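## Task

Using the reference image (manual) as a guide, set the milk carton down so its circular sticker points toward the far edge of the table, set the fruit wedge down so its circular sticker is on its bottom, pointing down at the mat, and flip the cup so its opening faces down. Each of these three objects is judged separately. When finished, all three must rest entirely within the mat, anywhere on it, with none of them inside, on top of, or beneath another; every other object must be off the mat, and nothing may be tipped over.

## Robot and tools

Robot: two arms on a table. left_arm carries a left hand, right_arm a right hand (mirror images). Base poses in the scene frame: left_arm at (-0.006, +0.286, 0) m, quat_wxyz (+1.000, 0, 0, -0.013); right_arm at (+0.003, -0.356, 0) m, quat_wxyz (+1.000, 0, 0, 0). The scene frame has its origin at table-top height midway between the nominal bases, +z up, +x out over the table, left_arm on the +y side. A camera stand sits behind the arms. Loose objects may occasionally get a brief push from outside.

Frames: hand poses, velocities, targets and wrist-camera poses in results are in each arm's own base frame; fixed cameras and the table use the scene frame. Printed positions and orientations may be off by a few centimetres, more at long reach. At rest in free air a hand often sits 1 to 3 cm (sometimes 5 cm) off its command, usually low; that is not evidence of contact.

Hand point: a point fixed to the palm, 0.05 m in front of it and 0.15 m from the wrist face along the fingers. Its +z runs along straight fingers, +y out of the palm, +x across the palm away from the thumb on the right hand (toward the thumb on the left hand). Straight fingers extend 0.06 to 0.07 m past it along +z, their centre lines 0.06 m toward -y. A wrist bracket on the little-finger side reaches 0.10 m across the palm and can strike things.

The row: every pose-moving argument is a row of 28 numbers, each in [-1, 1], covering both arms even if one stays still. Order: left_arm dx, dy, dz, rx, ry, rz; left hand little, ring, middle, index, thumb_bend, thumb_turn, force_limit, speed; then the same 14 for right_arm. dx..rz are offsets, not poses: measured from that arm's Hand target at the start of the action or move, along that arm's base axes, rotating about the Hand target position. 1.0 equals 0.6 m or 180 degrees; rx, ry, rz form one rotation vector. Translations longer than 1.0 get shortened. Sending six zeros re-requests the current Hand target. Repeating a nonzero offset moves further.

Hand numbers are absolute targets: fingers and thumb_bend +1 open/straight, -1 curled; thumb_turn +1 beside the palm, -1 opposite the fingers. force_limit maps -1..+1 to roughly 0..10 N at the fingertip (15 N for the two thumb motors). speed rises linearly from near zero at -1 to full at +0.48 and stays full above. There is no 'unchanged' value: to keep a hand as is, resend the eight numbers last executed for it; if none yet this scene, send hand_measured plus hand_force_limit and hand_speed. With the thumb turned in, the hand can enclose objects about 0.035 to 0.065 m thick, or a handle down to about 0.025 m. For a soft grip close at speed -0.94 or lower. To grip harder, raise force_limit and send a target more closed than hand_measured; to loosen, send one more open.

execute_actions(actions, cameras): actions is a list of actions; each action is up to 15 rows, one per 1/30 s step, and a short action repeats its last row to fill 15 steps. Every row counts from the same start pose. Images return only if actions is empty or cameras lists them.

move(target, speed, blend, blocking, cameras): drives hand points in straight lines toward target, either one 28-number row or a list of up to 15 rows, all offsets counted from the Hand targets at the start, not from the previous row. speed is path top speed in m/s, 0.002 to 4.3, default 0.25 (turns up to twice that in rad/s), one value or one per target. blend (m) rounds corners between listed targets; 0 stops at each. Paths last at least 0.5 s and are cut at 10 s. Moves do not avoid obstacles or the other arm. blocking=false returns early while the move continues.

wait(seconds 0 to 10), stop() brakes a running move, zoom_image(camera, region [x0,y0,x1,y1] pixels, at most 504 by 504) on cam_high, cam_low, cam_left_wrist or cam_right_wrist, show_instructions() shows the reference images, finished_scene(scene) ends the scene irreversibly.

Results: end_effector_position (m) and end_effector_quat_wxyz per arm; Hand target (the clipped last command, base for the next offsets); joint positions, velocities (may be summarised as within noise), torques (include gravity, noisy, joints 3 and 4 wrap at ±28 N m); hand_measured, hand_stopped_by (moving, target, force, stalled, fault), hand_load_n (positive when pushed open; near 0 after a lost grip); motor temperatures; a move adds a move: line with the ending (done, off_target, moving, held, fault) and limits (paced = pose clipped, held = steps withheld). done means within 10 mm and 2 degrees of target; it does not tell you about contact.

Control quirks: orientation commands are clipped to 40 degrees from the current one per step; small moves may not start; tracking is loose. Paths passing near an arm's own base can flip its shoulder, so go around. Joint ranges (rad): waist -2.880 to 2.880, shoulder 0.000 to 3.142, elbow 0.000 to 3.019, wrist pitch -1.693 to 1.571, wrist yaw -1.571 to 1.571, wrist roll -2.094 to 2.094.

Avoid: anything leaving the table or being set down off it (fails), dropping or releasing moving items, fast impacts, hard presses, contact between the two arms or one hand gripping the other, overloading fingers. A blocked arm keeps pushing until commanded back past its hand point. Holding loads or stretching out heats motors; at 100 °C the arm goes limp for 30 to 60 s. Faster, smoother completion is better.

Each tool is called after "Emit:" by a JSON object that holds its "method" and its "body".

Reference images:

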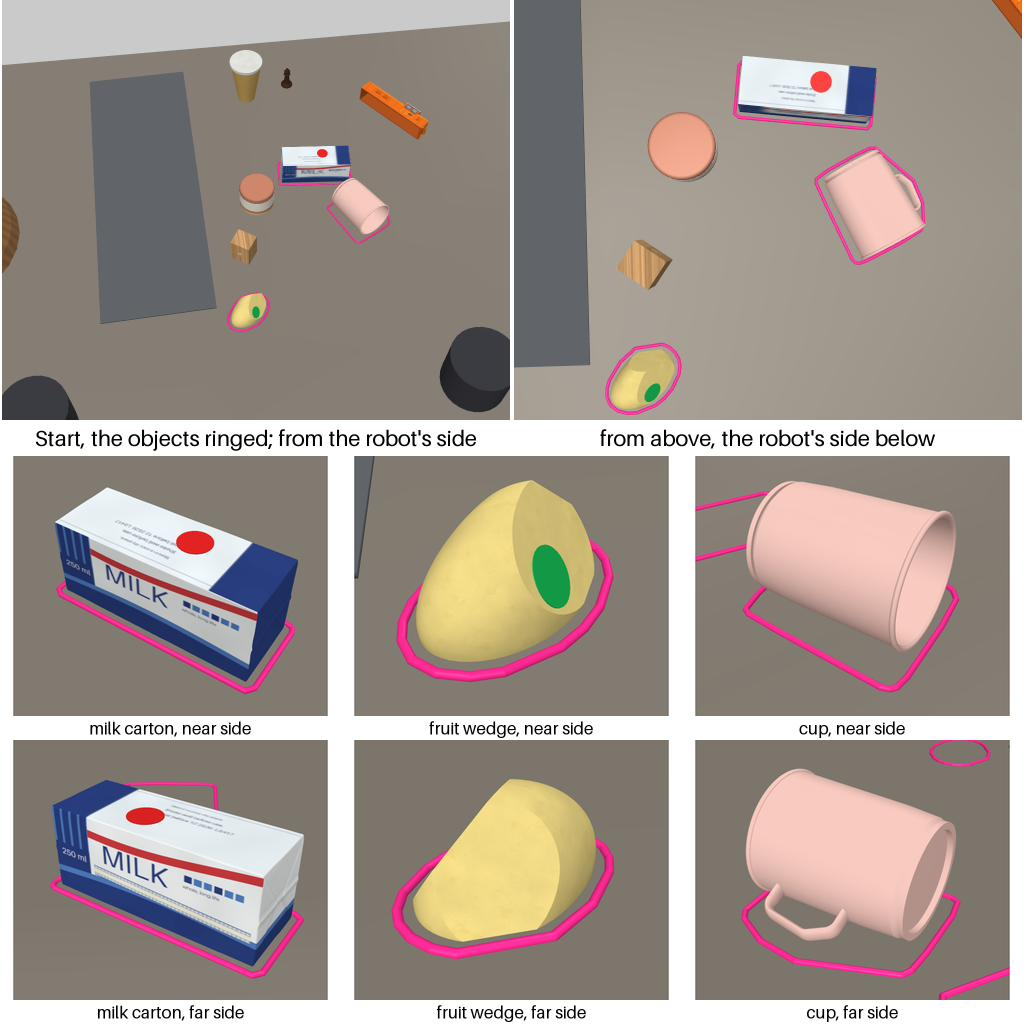

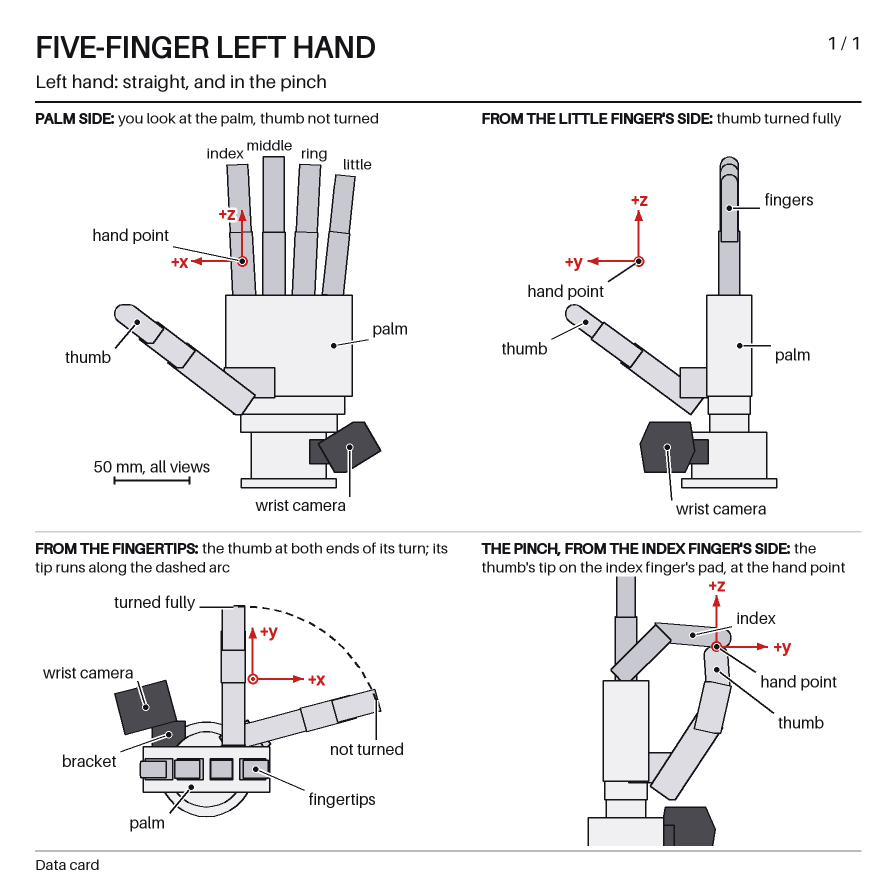

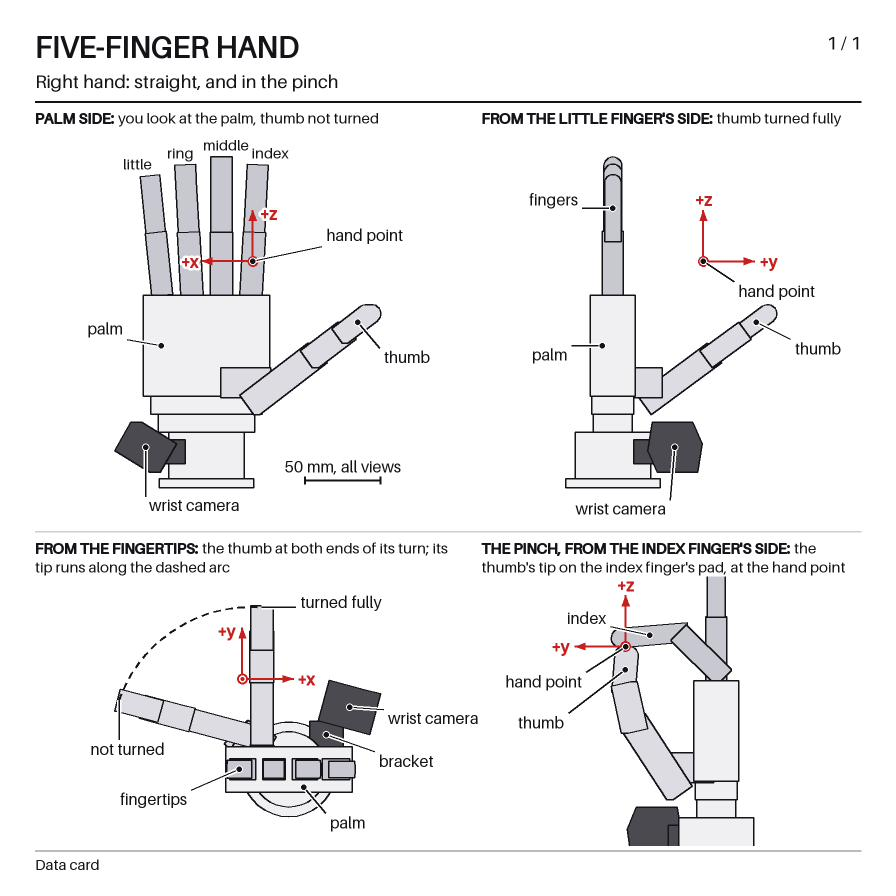

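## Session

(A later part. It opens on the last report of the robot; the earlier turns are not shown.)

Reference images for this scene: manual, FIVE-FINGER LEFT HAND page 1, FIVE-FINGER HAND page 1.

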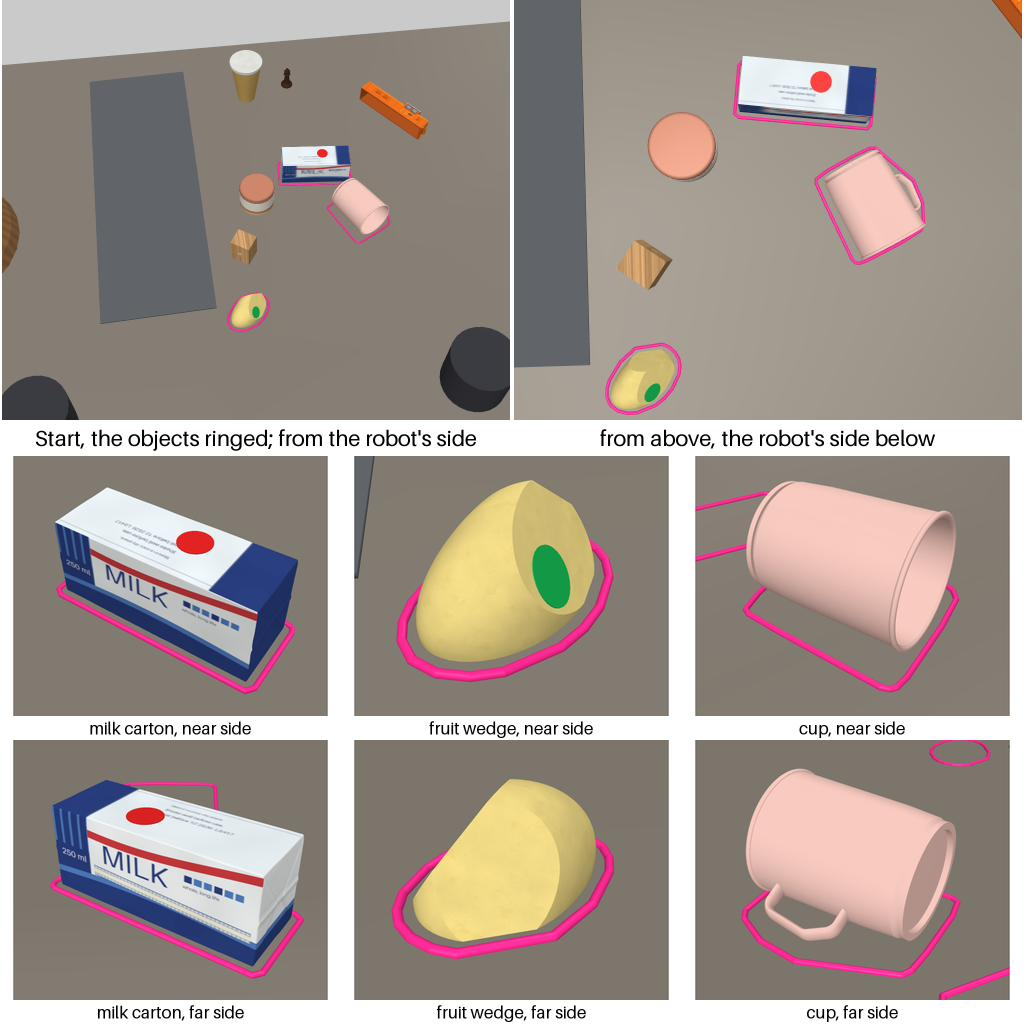

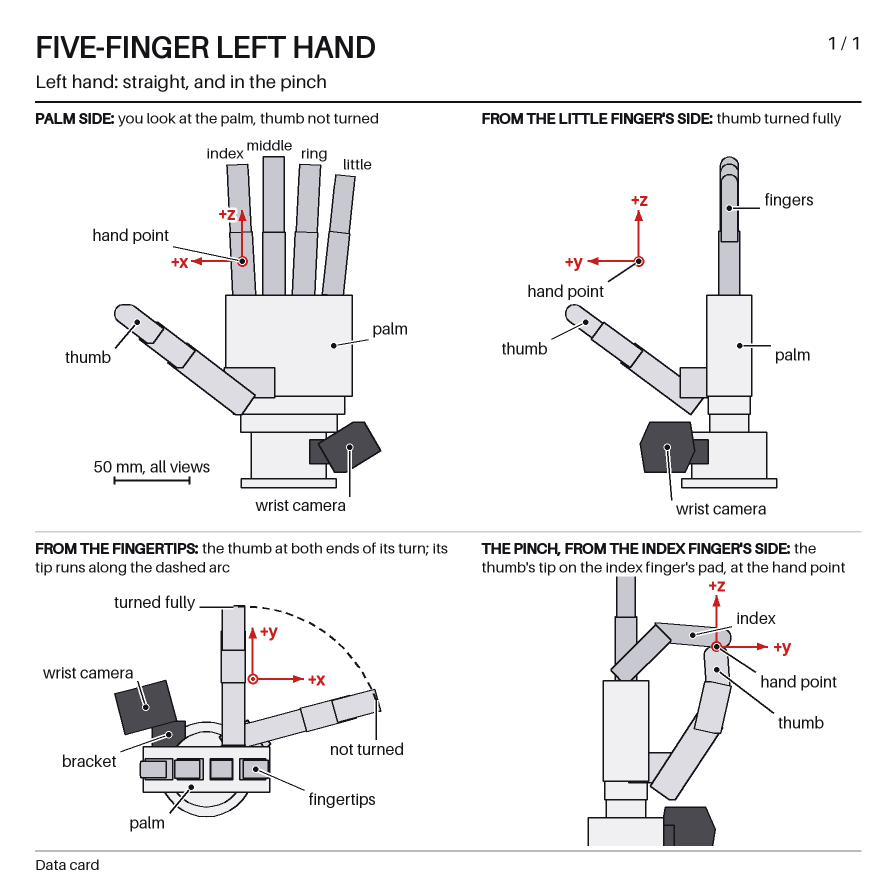

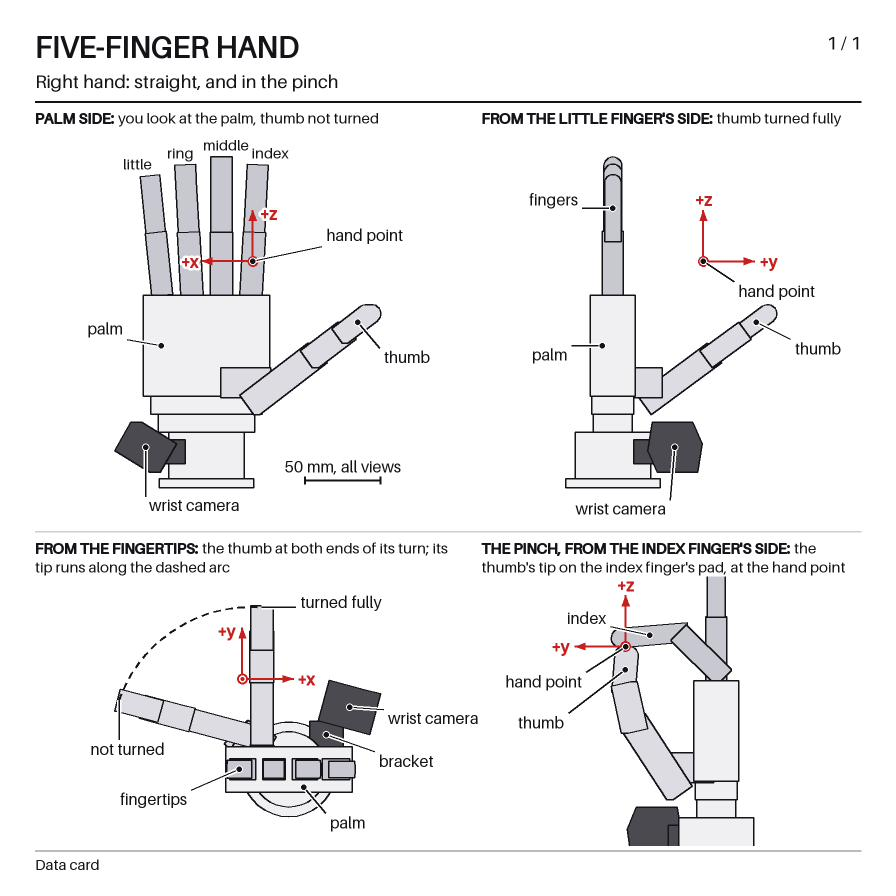

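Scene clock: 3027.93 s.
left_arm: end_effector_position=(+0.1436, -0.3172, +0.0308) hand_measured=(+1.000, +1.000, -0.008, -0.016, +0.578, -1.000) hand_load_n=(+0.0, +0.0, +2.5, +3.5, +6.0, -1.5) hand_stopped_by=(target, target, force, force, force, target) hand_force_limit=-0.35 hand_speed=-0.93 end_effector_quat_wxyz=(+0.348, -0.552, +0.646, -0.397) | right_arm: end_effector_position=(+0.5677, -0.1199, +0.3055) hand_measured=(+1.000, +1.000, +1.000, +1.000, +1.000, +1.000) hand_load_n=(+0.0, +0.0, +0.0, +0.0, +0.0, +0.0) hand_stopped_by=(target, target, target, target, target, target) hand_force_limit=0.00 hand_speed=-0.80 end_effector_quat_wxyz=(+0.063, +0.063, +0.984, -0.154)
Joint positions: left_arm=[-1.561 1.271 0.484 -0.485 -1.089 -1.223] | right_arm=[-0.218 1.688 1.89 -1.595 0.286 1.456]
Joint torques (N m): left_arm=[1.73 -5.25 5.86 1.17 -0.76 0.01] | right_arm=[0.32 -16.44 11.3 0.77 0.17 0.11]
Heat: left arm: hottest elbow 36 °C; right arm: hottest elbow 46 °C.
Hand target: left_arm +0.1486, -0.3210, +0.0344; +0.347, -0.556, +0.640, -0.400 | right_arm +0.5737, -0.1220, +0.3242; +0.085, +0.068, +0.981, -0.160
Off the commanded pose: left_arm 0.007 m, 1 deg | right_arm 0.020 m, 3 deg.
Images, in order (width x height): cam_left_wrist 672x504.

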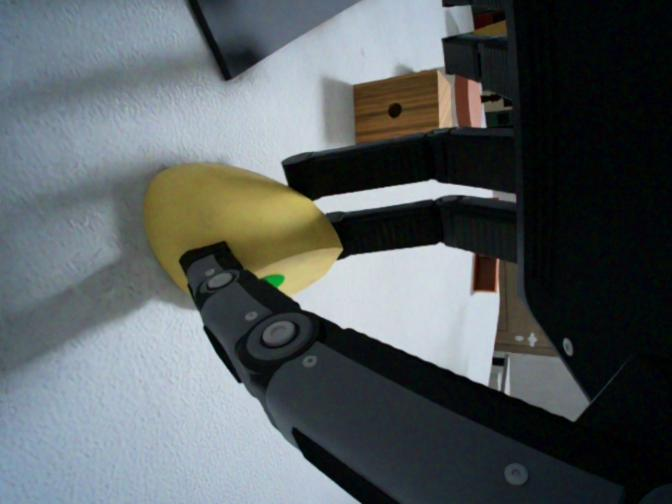

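Emit:
{"method": "move", "body": {"target": [[0,0,0.2,0,0,0,1,1,-0.3,-0.3,-0.1,-1,-0.35,-0.93,0,0,0,0,0,0,1,1,1,1,1,1,0,-0.8],[0.5273,-0.1817,0.226,0.496,-0.2633,-0.1458,1,1,-0.3,-0.3,-0.1,-1,-0.35,-0.93,0,0,0,0,0,0,1,1,1,1,1,1,0,-0.8]], "speed": [0.15, 0.3], "blend": [0.04, 0], "cameras": ["cam_left_wrist", "cam_high", "cam_low"]}}

Emit:
{"method": "zoom_image", "body": {"camera": "cam_left_wrist", "region": [100, 120, 400, 345]}}

Emit:
{"method": "zoom_image", "body": {"camera": "cam_low", "region": [400, 180, 520, 270]}}

Scene clock: 3246.10 s.
left_arm: end_effector_position=(+0.4547, -0.4175, +0.1435) hand_measured=(+1.000, +1.000, -0.008, -0.016, +0.578, -1.000) hand_load_n=(+0.0, +0.0, +2.5, +3.0, +6.5, -1.0) hand_stopped_by=(target, target, force, force, force, target) hand_force_limit=-0.35 hand_speed=-0.93 end_effector_quat_wxyz=(+0.719, +0.179, +0.668, -0.069) | right_arm: end_effector_position=(+0.5677, -0.1199, +0.3055) hand_measured=(+1.000, +1.000, +1.000, +1.000, +1.000, +1.000) hand_load_n=(+0.0, +0.0, +0.0, +0.0, +0.0, +0.0) hand_stopped_by=(target, target, target, target, target, target) hand_force_limit=0.00 hand_speed=-0.80 end_effector_quat_wxyz=(+0.063, +0.063, +0.984, -0.154)
Joint positions: left_arm=[-1.023 1.87 0.873 1.052 -0.664 1.771] | right_arm=[-0.218 1.688 1.89 -1.595 0.286 1.456]
Joint torques (N m): left_arm=[1.55 -13.63 8.84 2.63 -0.03 0.08] | right_arm=[0.38 -16.26 11.29 0.77 0.18 0.11]
Heat: left arm: hottest elbow 35 °C; right arm: hottest elbow 46 °C.
Hand target: left_arm +0.4649, -0.4301, +0.1700; +0.739, +0.165, +0.649, -0.081 | right_arm +0.5737, -0.1220, +0.3242; +0.085, +0.068, +0.981, -0.160
Off the commanded pose: left_arm 0.031 m, 4 deg | right_arm 0.020 m, 3 deg.
move: off_target (left_arm, right_arm)
Images, in order (width x height): cam_high 896x504, cam_low 896x504, cam_left_wrist 672x504.

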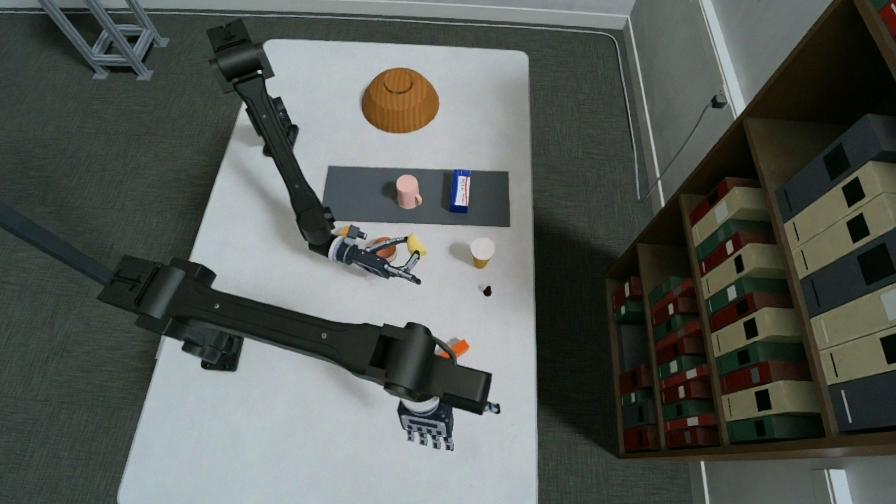

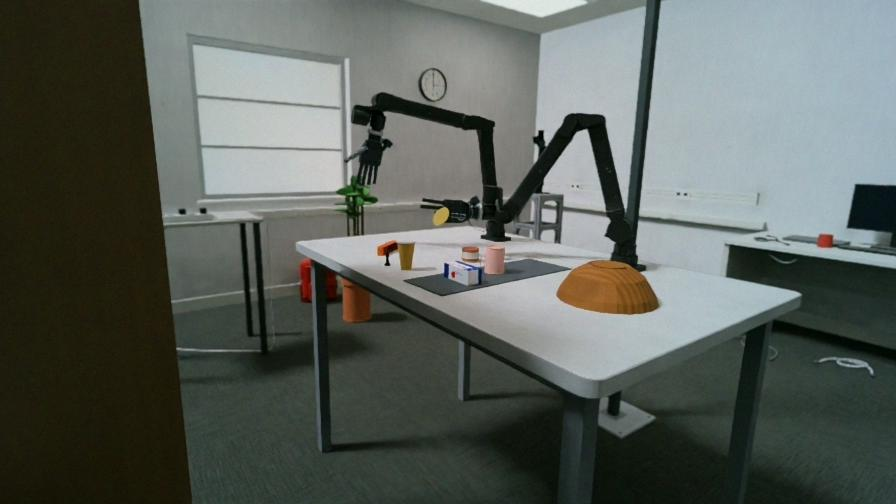

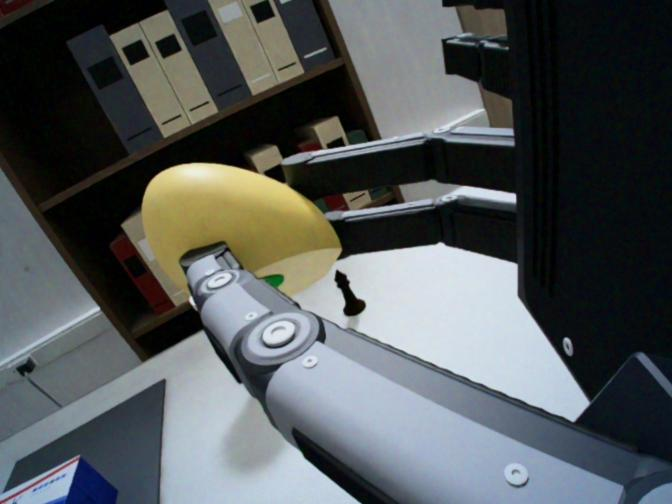

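Scaled by 1.680 from the camera's 672x504 image, which has a finer 960x720 frame.

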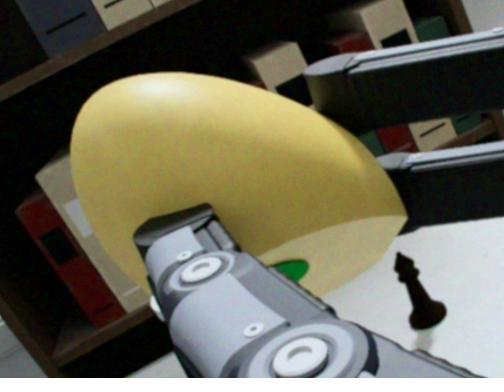

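Scaled by 4.200 from the camera's 896x504 image, which has a finer 1280x720 frame.

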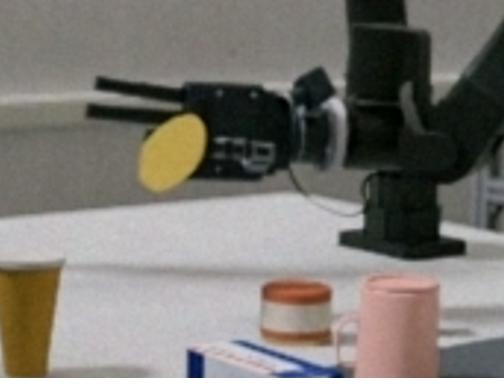

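Emit:
{"method": "execute_actions", "body": {"actions": [], "cameras": ["all"]}}

Scene clock: 3280.40 s.
left_arm: end_effector_position=(+0.4547, -0.4178, +0.1435) hand_measured=(+1.000, +1.000, -0.008, -0.016, +0.578, -1.000) hand_load_n=(+0.0, +0.0, +3.0, +3.0, +6.5, -1.0) hand_stopped_by=(target, target, force, force, force, target) hand_force_limit=-0.35 hand_speed=-0.93 end_effector_quat_wxyz=(+0.719, +0.180, +0.668, -0.070) | right_arm: end_effector_position=(+0.5677, -0.1199, +0.3055) hand_measured=(+1.000, +1.000, +1.000, +1.000, +1.000, +1.000) hand_load_n=(+0.0, +0.0, +0.0, +0.0, +0.0, -0.5) hand_stopped_by=(target, target, target, target, target, target) hand_force_limit=0.00 hand_speed=-0.80 end_effector_quat_wxyz=(+0.063, +0.063, +0.984, -0.154)
Joint positions: left_arm=[-1.023 1.87 0.873 1.052 -0.662 1.771] | right_arm=[-0.218 1.688 1.89 -1.595 0.286 1.456]
Joint velocities: within noise
Joint torques (N m): left_arm=[1.55 -13.57 8.84 2.62 -0.03 0.09] | right_arm=[0.44 -16.15 11.28 0.77 0.18 0.11]
Motor temperatures (°C): left_arm=[23 29 36 23 24 25] | right_arm=[22 34 46 22 24 26]
Heat: left arm: hottest elbow 36 °C; right arm: hottest elbow 46 °C.
Hand target: left_arm +0.4649, -0.4301, +0.1700; +0.739, +0.165, +0.649, -0.081 | right_arm +0.5737, -0.1220, +0.3242; +0.085, +0.068, +0.981, -0.160
Off the commanded pose: left_arm 0.031 m, 4 deg | right_arm 0.020 m, 3 deg.

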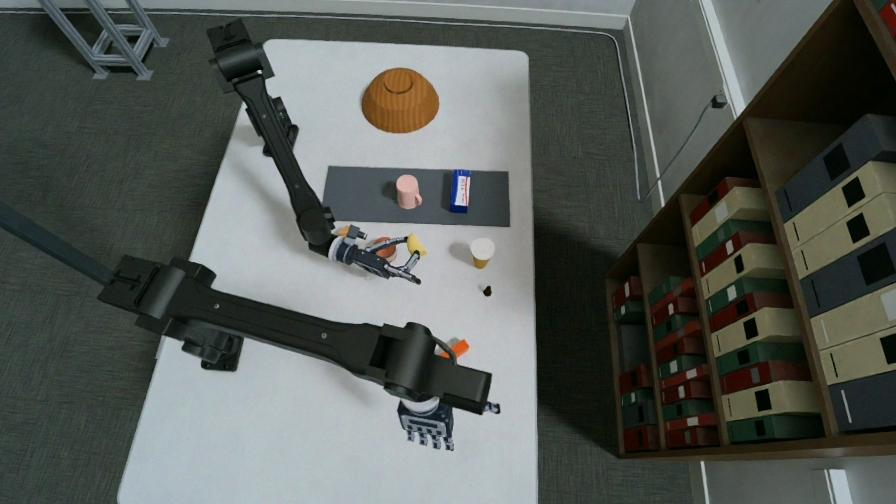

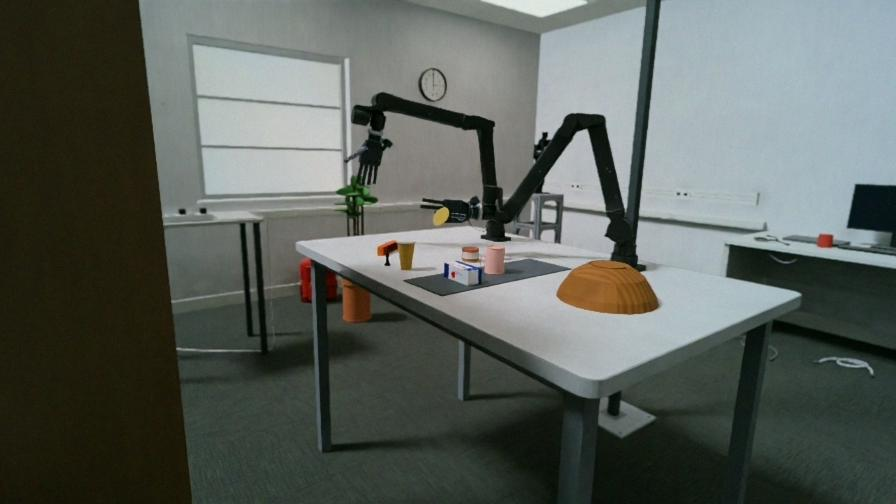

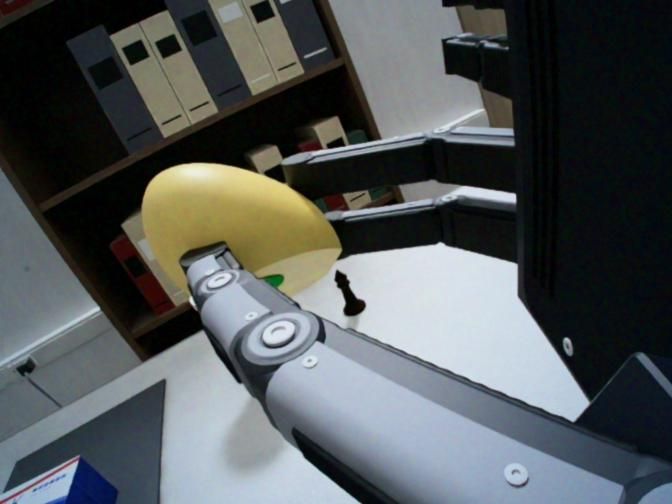

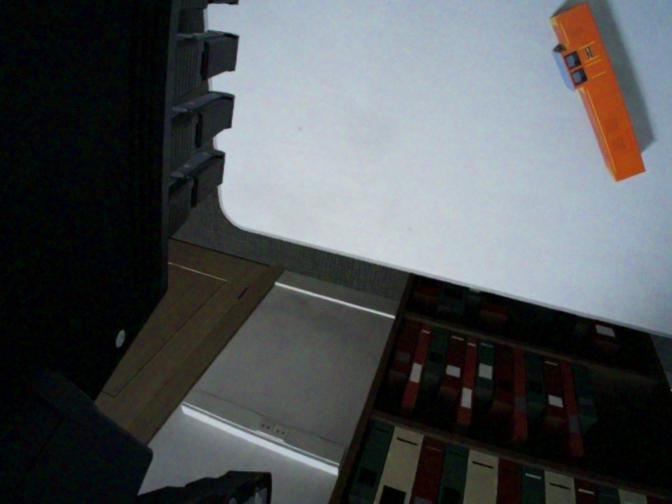

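Emit:
{"method": "zoom_image", "body": {"camera": "cam_low", "region": [380, 150, 540, 290]}}

Emit:
{"method": "zoom_image", "body": {"camera": "cam_high", "region": [310, 150, 530, 310]}}

Emit:
{"method": "zoom_image", "body": {"camera": "cam_left_wrist", "region": [100, 120, 400, 345]}}

Scaled by 3.150 from the camera's 896x504 image, which has a finer 1280x720 frame.

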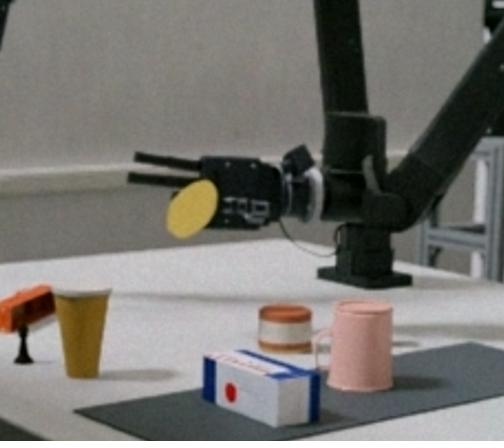

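Scaled by 2.291 from the camera's 896x504 image, which has a finer 1280x720 frame.

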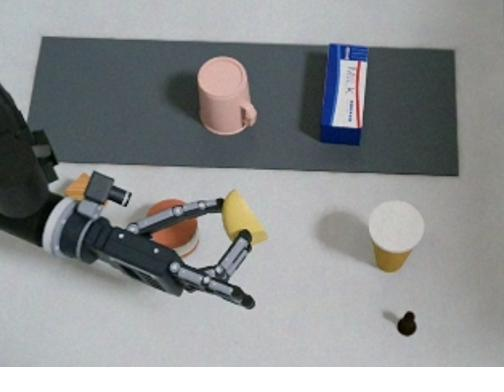

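Scaled by 1.680 from the camera's 672x504 image, which has a finer 960x720 frame.

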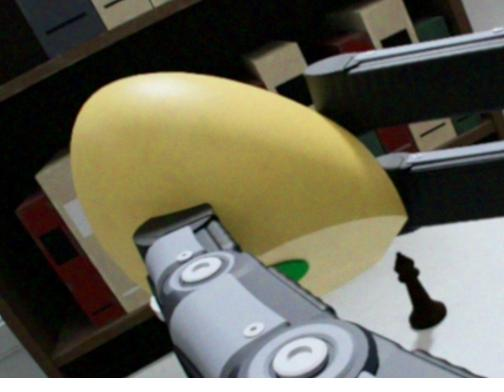

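Emit:
{"method": "move", "body": {"target": [[0,-0.195,0,0.0291,0.0781,0,1,1,-0.3,-0.3,-0.1,-1,-0.35,-0.93,0,0,0,0,0,0,1,1,1,1,1,1,0,-0.8],[0,-0.195,-0.09,0.0291,0.0781,0,1,1,-0.3,-0.3,-0.1,-1,-0.35,-0.93,0,0,0,0,0,0,1,1,1,1,1,1,0,-0.8]], "speed": 0.2, "blend": [0.02,0], "cameras": ["all"]}}

Emit:
{"method": "zoom_image", "body": {"camera": "cam_low", "region": [360, 170, 520, 290]}}

Emit:
{"method": "zoom_image", "body": {"camera": "cam_high", "region": [310, 190, 490, 350]}}

Emit:
{"method": "zoom_image", "body": {"camera": "cam_left_wrist", "region": [100, 120, 400, 345]}}

Scene clock: 3442.67 s.
left_arm: end_effector_position=(+0.4543, -0.5328, +0.0778) hand_measured=(+1.000, +1.000, -0.008, -0.016, +0.578, -1.000) hand_load_n=(+0.0, +0.0, +3.0, +3.0, +6.5, -1.0) hand_stopped_by=(target, target, force, force, force, target) hand_force_limit=-0.35 hand_speed=-0.93 end_effector_quat_wxyz=(+0.622, +0.216, +0.751, -0.049) | right_arm: end_effector_position=(+0.5677, -0.1199, +0.3055) hand_measured=(+1.000, +1.000, +1.000, +1.000, +1.000, +1.000) hand_load_n=(+0.5, +0.0, +0.0, +0.0, +0.0, +0.0) hand_stopped_by=(target, target, target, target, target, target) hand_force_limit=0.00 hand_speed=-0.80 end_effector_quat_wxyz=(+0.063, +0.063, +0.984, -0.154)
Joint positions: left_arm=[-1.116 2.041 1.232 0.507 -0.735 1.567] | right_arm=[-0.218 1.688 1.89 -1.595 0.286 1.456]
Joint torques (N m): left_arm=[0.85 -18.84 9.74 2.19 -0.49 -0.11] | right_arm=[0.44 -16.26 11.3 0.76 0.19 0.11]
Heat: left arm: hottest elbow 37 °C; right arm: hottest elbow 46 °C.
Hand target: left_arm +0.4649, -0.5471, +0.1160; +0.646, +0.187, +0.737, -0.071 | right_arm +0.5737, -0.1220, +0.3242; +0.085, +0.068, +0.981, -0.160
Off the commanded pose: left_arm 0.042 m, 5 deg | right_arm 0.020 m, 3 deg.
move: off_target (left_arm, right_arm)

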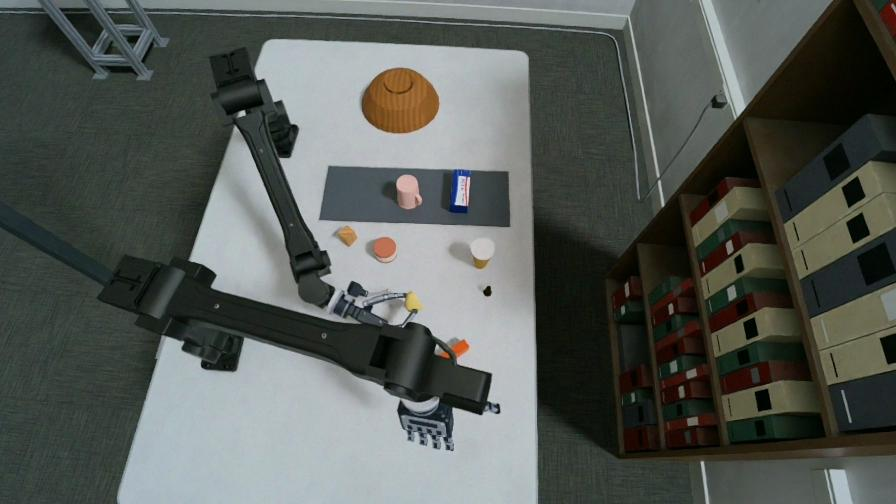

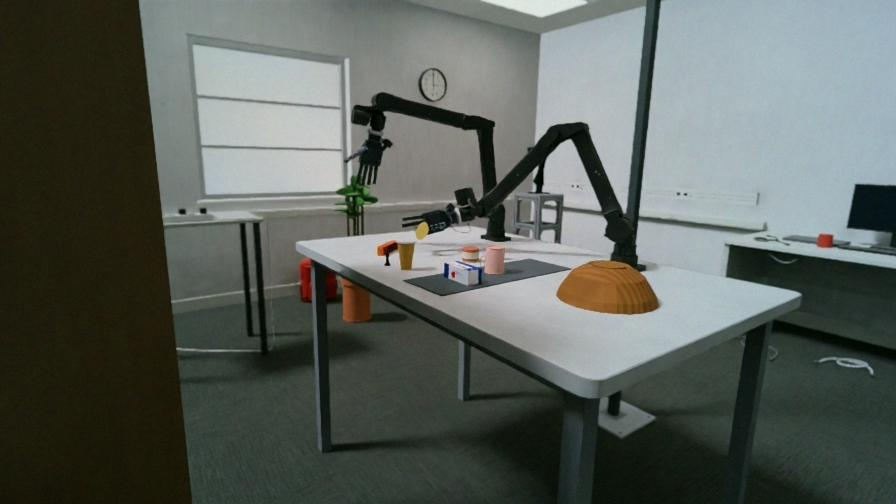

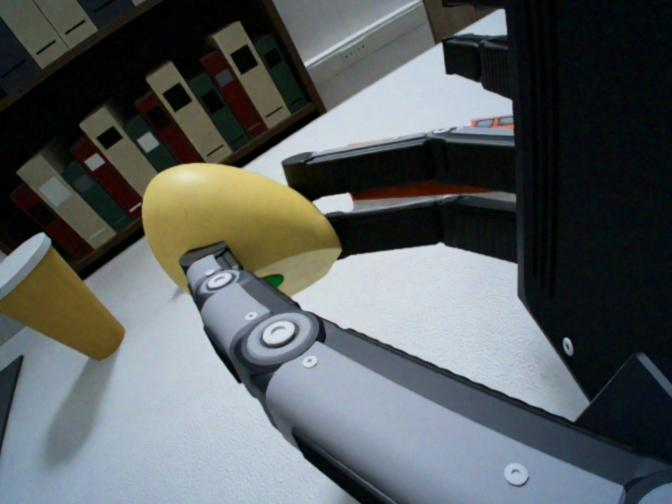

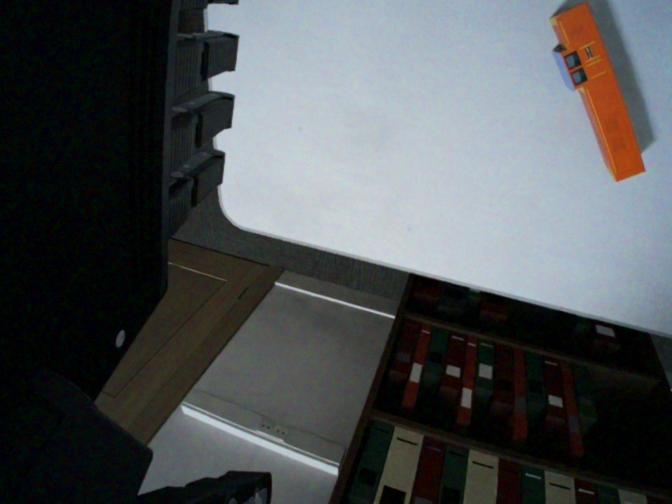

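Scaled by 3.150 from the camera's 896x504 image, which has a finer 1280x720 frame.

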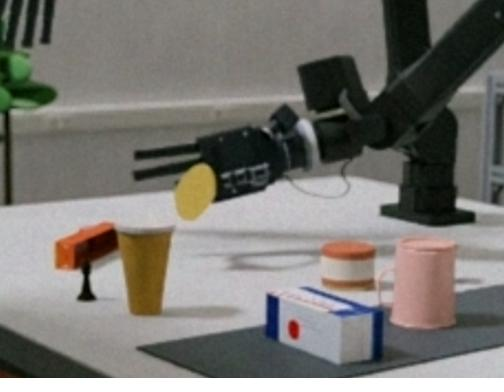

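Scaled by 2.800 from the camera's 896x504 image, which has a finer 1280x720 frame.

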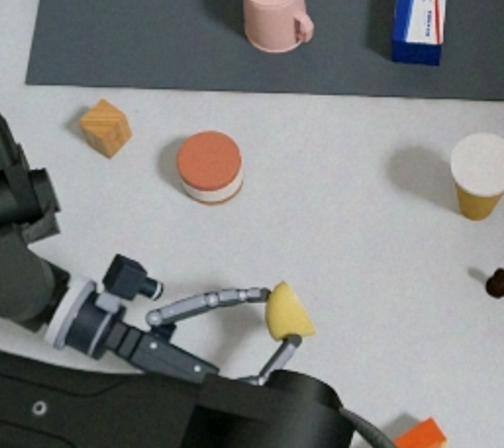

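Scaled by 1.680 from the camera's 672x504 image, which has a finer 960x720 frame.

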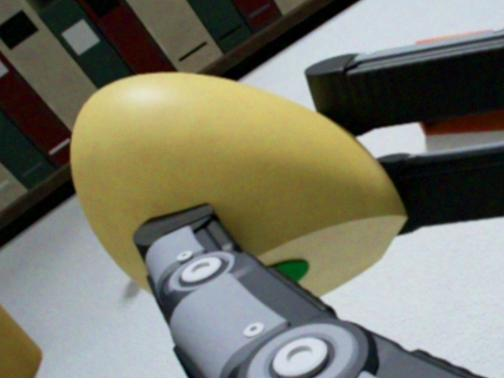

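Emit:
{"method": "move", "body": {"target": [0,0,-0.058,0,0,0,1,1,-0.3,-0.3,-0.1,-1,-0.35,-0.93,0,0,0,0,0,0,1,1,1,1,1,1,0,-0.8], "speed": 0.1, "cameras": ["cam_low","cam_high","cam_left_wrist"]}}

Emit:
{"method": "zoom_image", "body": {"camera": "cam_low", "region": [380, 190, 480, 280]}}

Scene clock: 3458.80 s.
left_arm: end_effector_position=(+0.4552, -0.5347, +0.0521) hand_measured=(+1.000, +1.000, -0.008, -0.016, +0.578, -1.000) hand_load_n=(+0.0, +0.0, +3.0, +3.0, +6.0, -1.0) hand_stopped_by=(target, target, force, force, force, target) hand_force_limit=-0.35 hand_speed=-0.93 end_effector_quat_wxyz=(+0.625, +0.213, +0.750, -0.052) | right_arm: end_effector_position=(+0.5677, -0.1199, +0.3055) hand_measured=(+1.000, +1.000, +1.000, +1.000, +1.000, +1.000) hand_load_n=(+0.0, +0.0, +0.0, +0.0, +0.0, +0.0) hand_stopped_by=(target, target, target, target, target, target) hand_force_limit=0.00 hand_speed=-0.80 end_effector_quat_wxyz=(+0.063, +0.063, +0.984, -0.154)
Joint positions: left_arm=[-1.116 2.097 1.233 0.57 -0.735 1.566] | right_arm=[-0.218 1.688 1.89 -1.595 0.286 1.456]
Joint torques (N m): left_arm=[0.91 -18.2 8.87 2.62 -0.48 -0.11] | right_arm=[0.38 -16.26 11.29 0.76 0.17 0.11]
Heat: left arm: hottest elbow 38 °C; right arm: hottest elbow 46 °C.
Hand target: left_arm +0.4649, -0.5471, +0.0812; +0.646, +0.187, +0.737, -0.071 | right_arm +0.5737, -0.1220, +0.3242; +0.085, +0.068, +0.981, -0.160
Off the commanded pose: left_arm 0.033 m, 5 deg | right_arm 0.020 m, 3 deg.
move: off_target (left_arm, right_arm)
Images, in order (width x height): cam_high 896x504, cam_low 896x504, cam_left_wrist 672x504.

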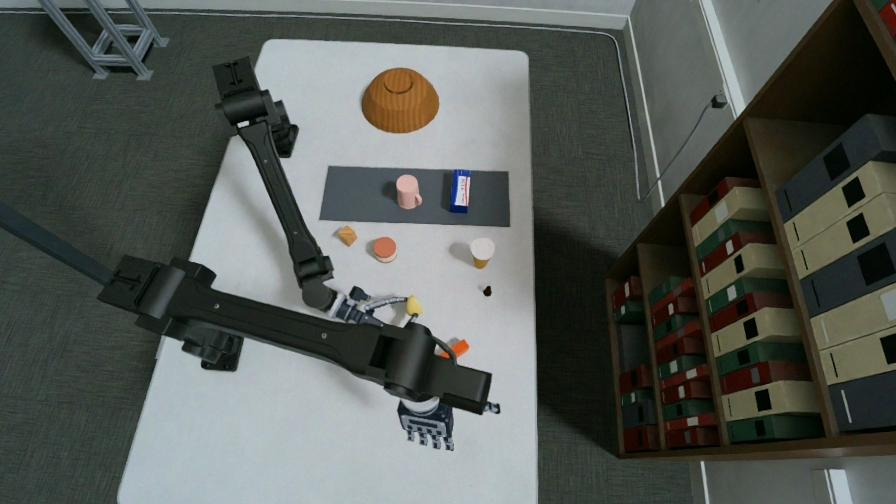

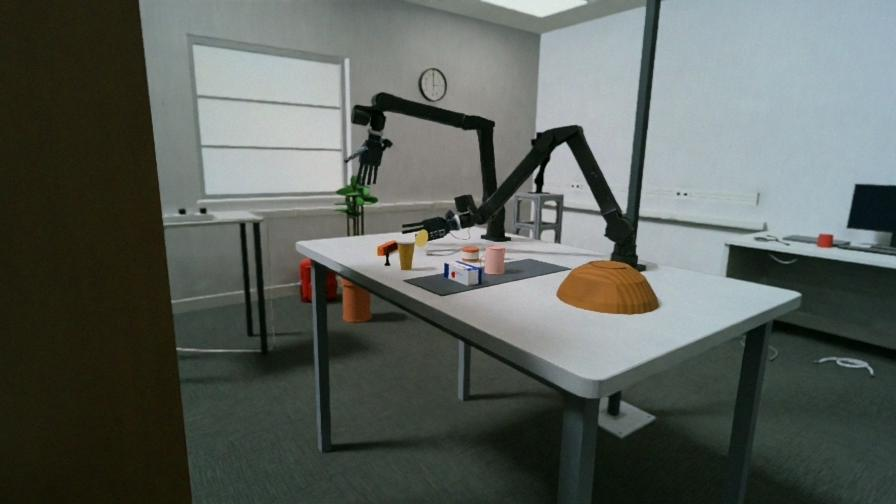

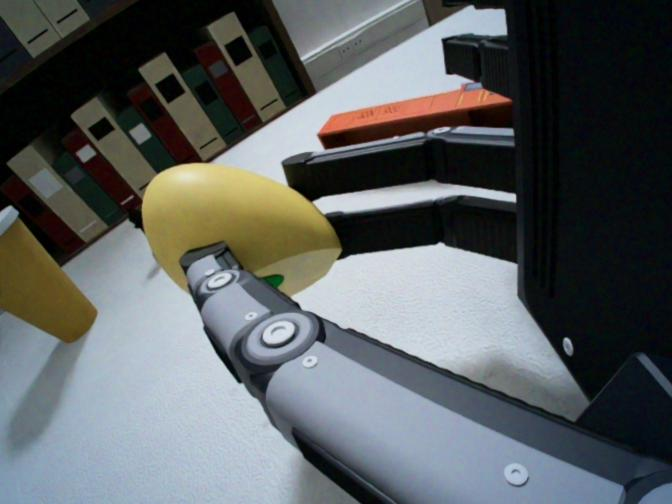

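Scaled by 5.040 from the camera's 896x504 image, which has a finer 1280x720 frame.

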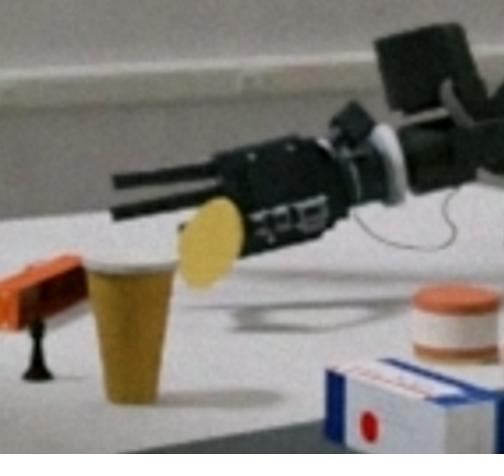

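Emit:
{"method": "move", "body": {"target": [0,0,-0.04,0,0,0,1,1,-0.3,-0.3,-0.1,-1,-0.35,-0.93,0,0,0,0,0,0,1,1,1,1,1,1,0,-0.8], "speed": 0.05, "cameras": ["cam_low","cam_high","cam_left_wrist"]}}

Emit:
{"method": "zoom_image", "body": {"camera": "cam_low", "region": [380, 190, 480, 280]}}

Emit:
{"method": "zoom_image", "body": {"camera": "cam_left_wrist", "region": [100, 120, 400, 345]}}

Scene clock: 3470.53 s.
left_arm: end_effector_position=(+0.4552, -0.5347, +0.0315) hand_measured=(+1.000, +1.000, -0.008, -0.016, +0.578, -1.000) hand_load_n=(+0.0, +0.0, +2.5, +3.0, +6.0, -1.0) hand_stopped_by=(target, target, force, force, force, target) hand_force_limit=-0.35 hand_speed=-0.93 end_effector_quat_wxyz=(+0.626, +0.212, +0.749, -0.053) | right_arm: end_effector_position=(+0.5677, -0.1199, +0.3055) hand_measured=(+1.000, +1.000, +1.000, +1.000, +1.000, +1.000) hand_load_n=(+0.0, +0.0, +0.0, +0.0, +0.0, +0.0) hand_stopped_by=(target, target, target, target, target, target) hand_force_limit=0.00 hand_speed=-0.80 end_effector_quat_wxyz=(+0.063, +0.063, +0.984, -0.154)
Joint positions: left_arm=[-1.116 2.14 1.233 0.618 -0.735 1.566] | right_arm=[-0.218 1.688 1.89 -1.595 0.286 1.456]
Joint torques (N m): left_arm=[0.91 -18.14 8.57 2.62 -0.48 -0.1] | right_arm=[0.56 -16.32 11.32 0.77 0.17 0.11]
Heat: left arm: hottest elbow 38 °C; right arm: hottest elbow 46 °C.
Hand target: left_arm +0.4649, -0.5471, +0.0572; +0.646, +0.187, +0.737, -0.071 | right_arm +0.5737, -0.1220, +0.3242; +0.085, +0.068, +0.981, -0.160
Off the commanded pose: left_arm 0.030 m, 4 deg | right_arm 0.020 m, 3 deg.
move: off_target (left_arm, right_arm)
Images, in order (width x height): cam_high 896x504, cam_low 896x504, cam_left_wrist 672x504.

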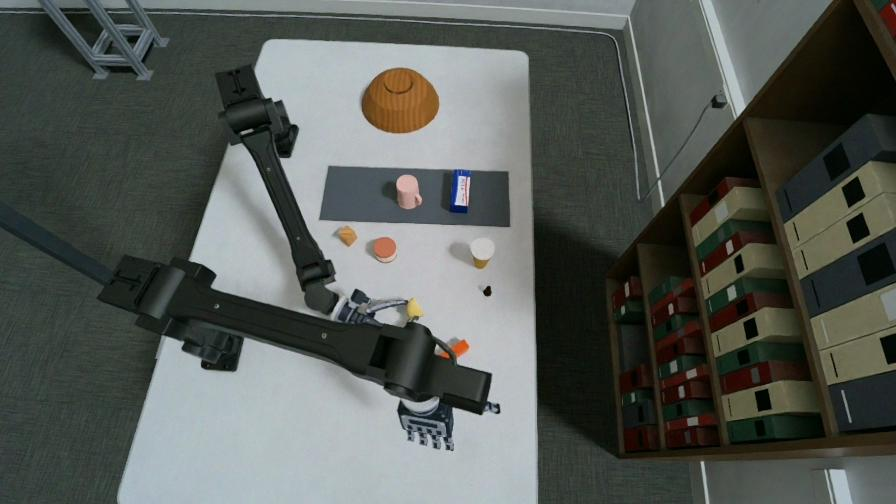

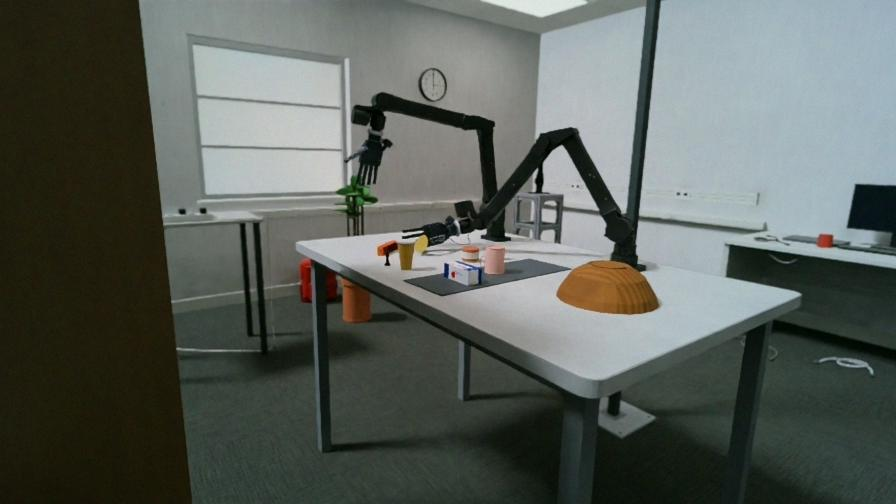

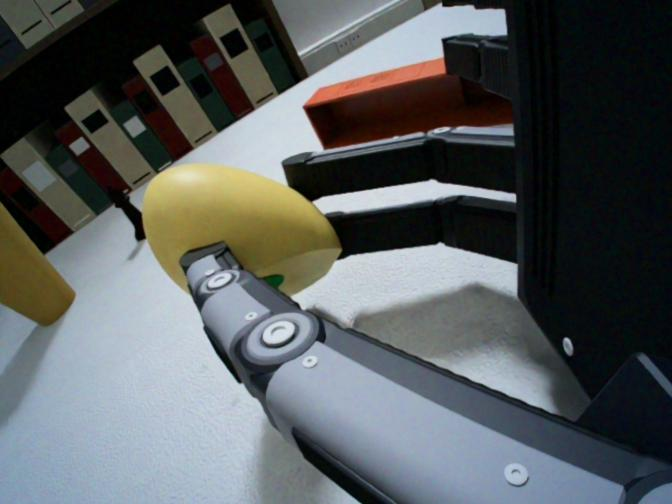

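Scaled by 5.040 from the camera's 896x504 image, which has a finer 1280x720 frame.

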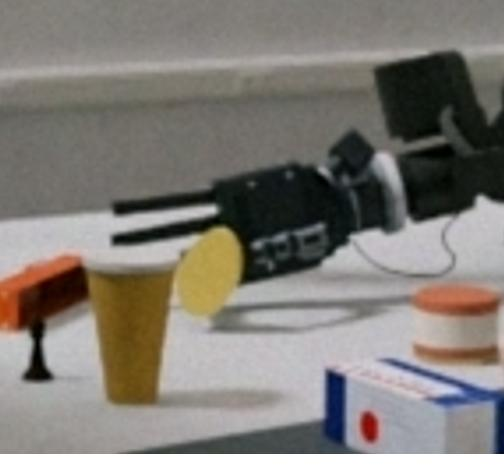

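Scaled by 1.680 from the camera's 672x504 image, which has a finer 960x720 frame.

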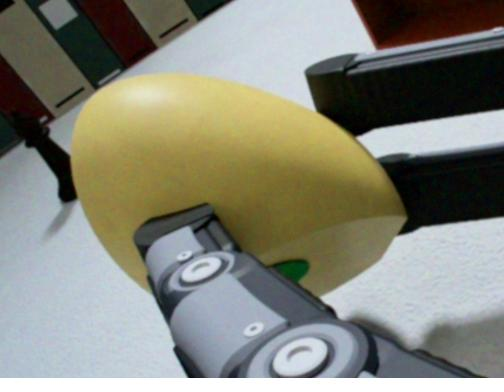

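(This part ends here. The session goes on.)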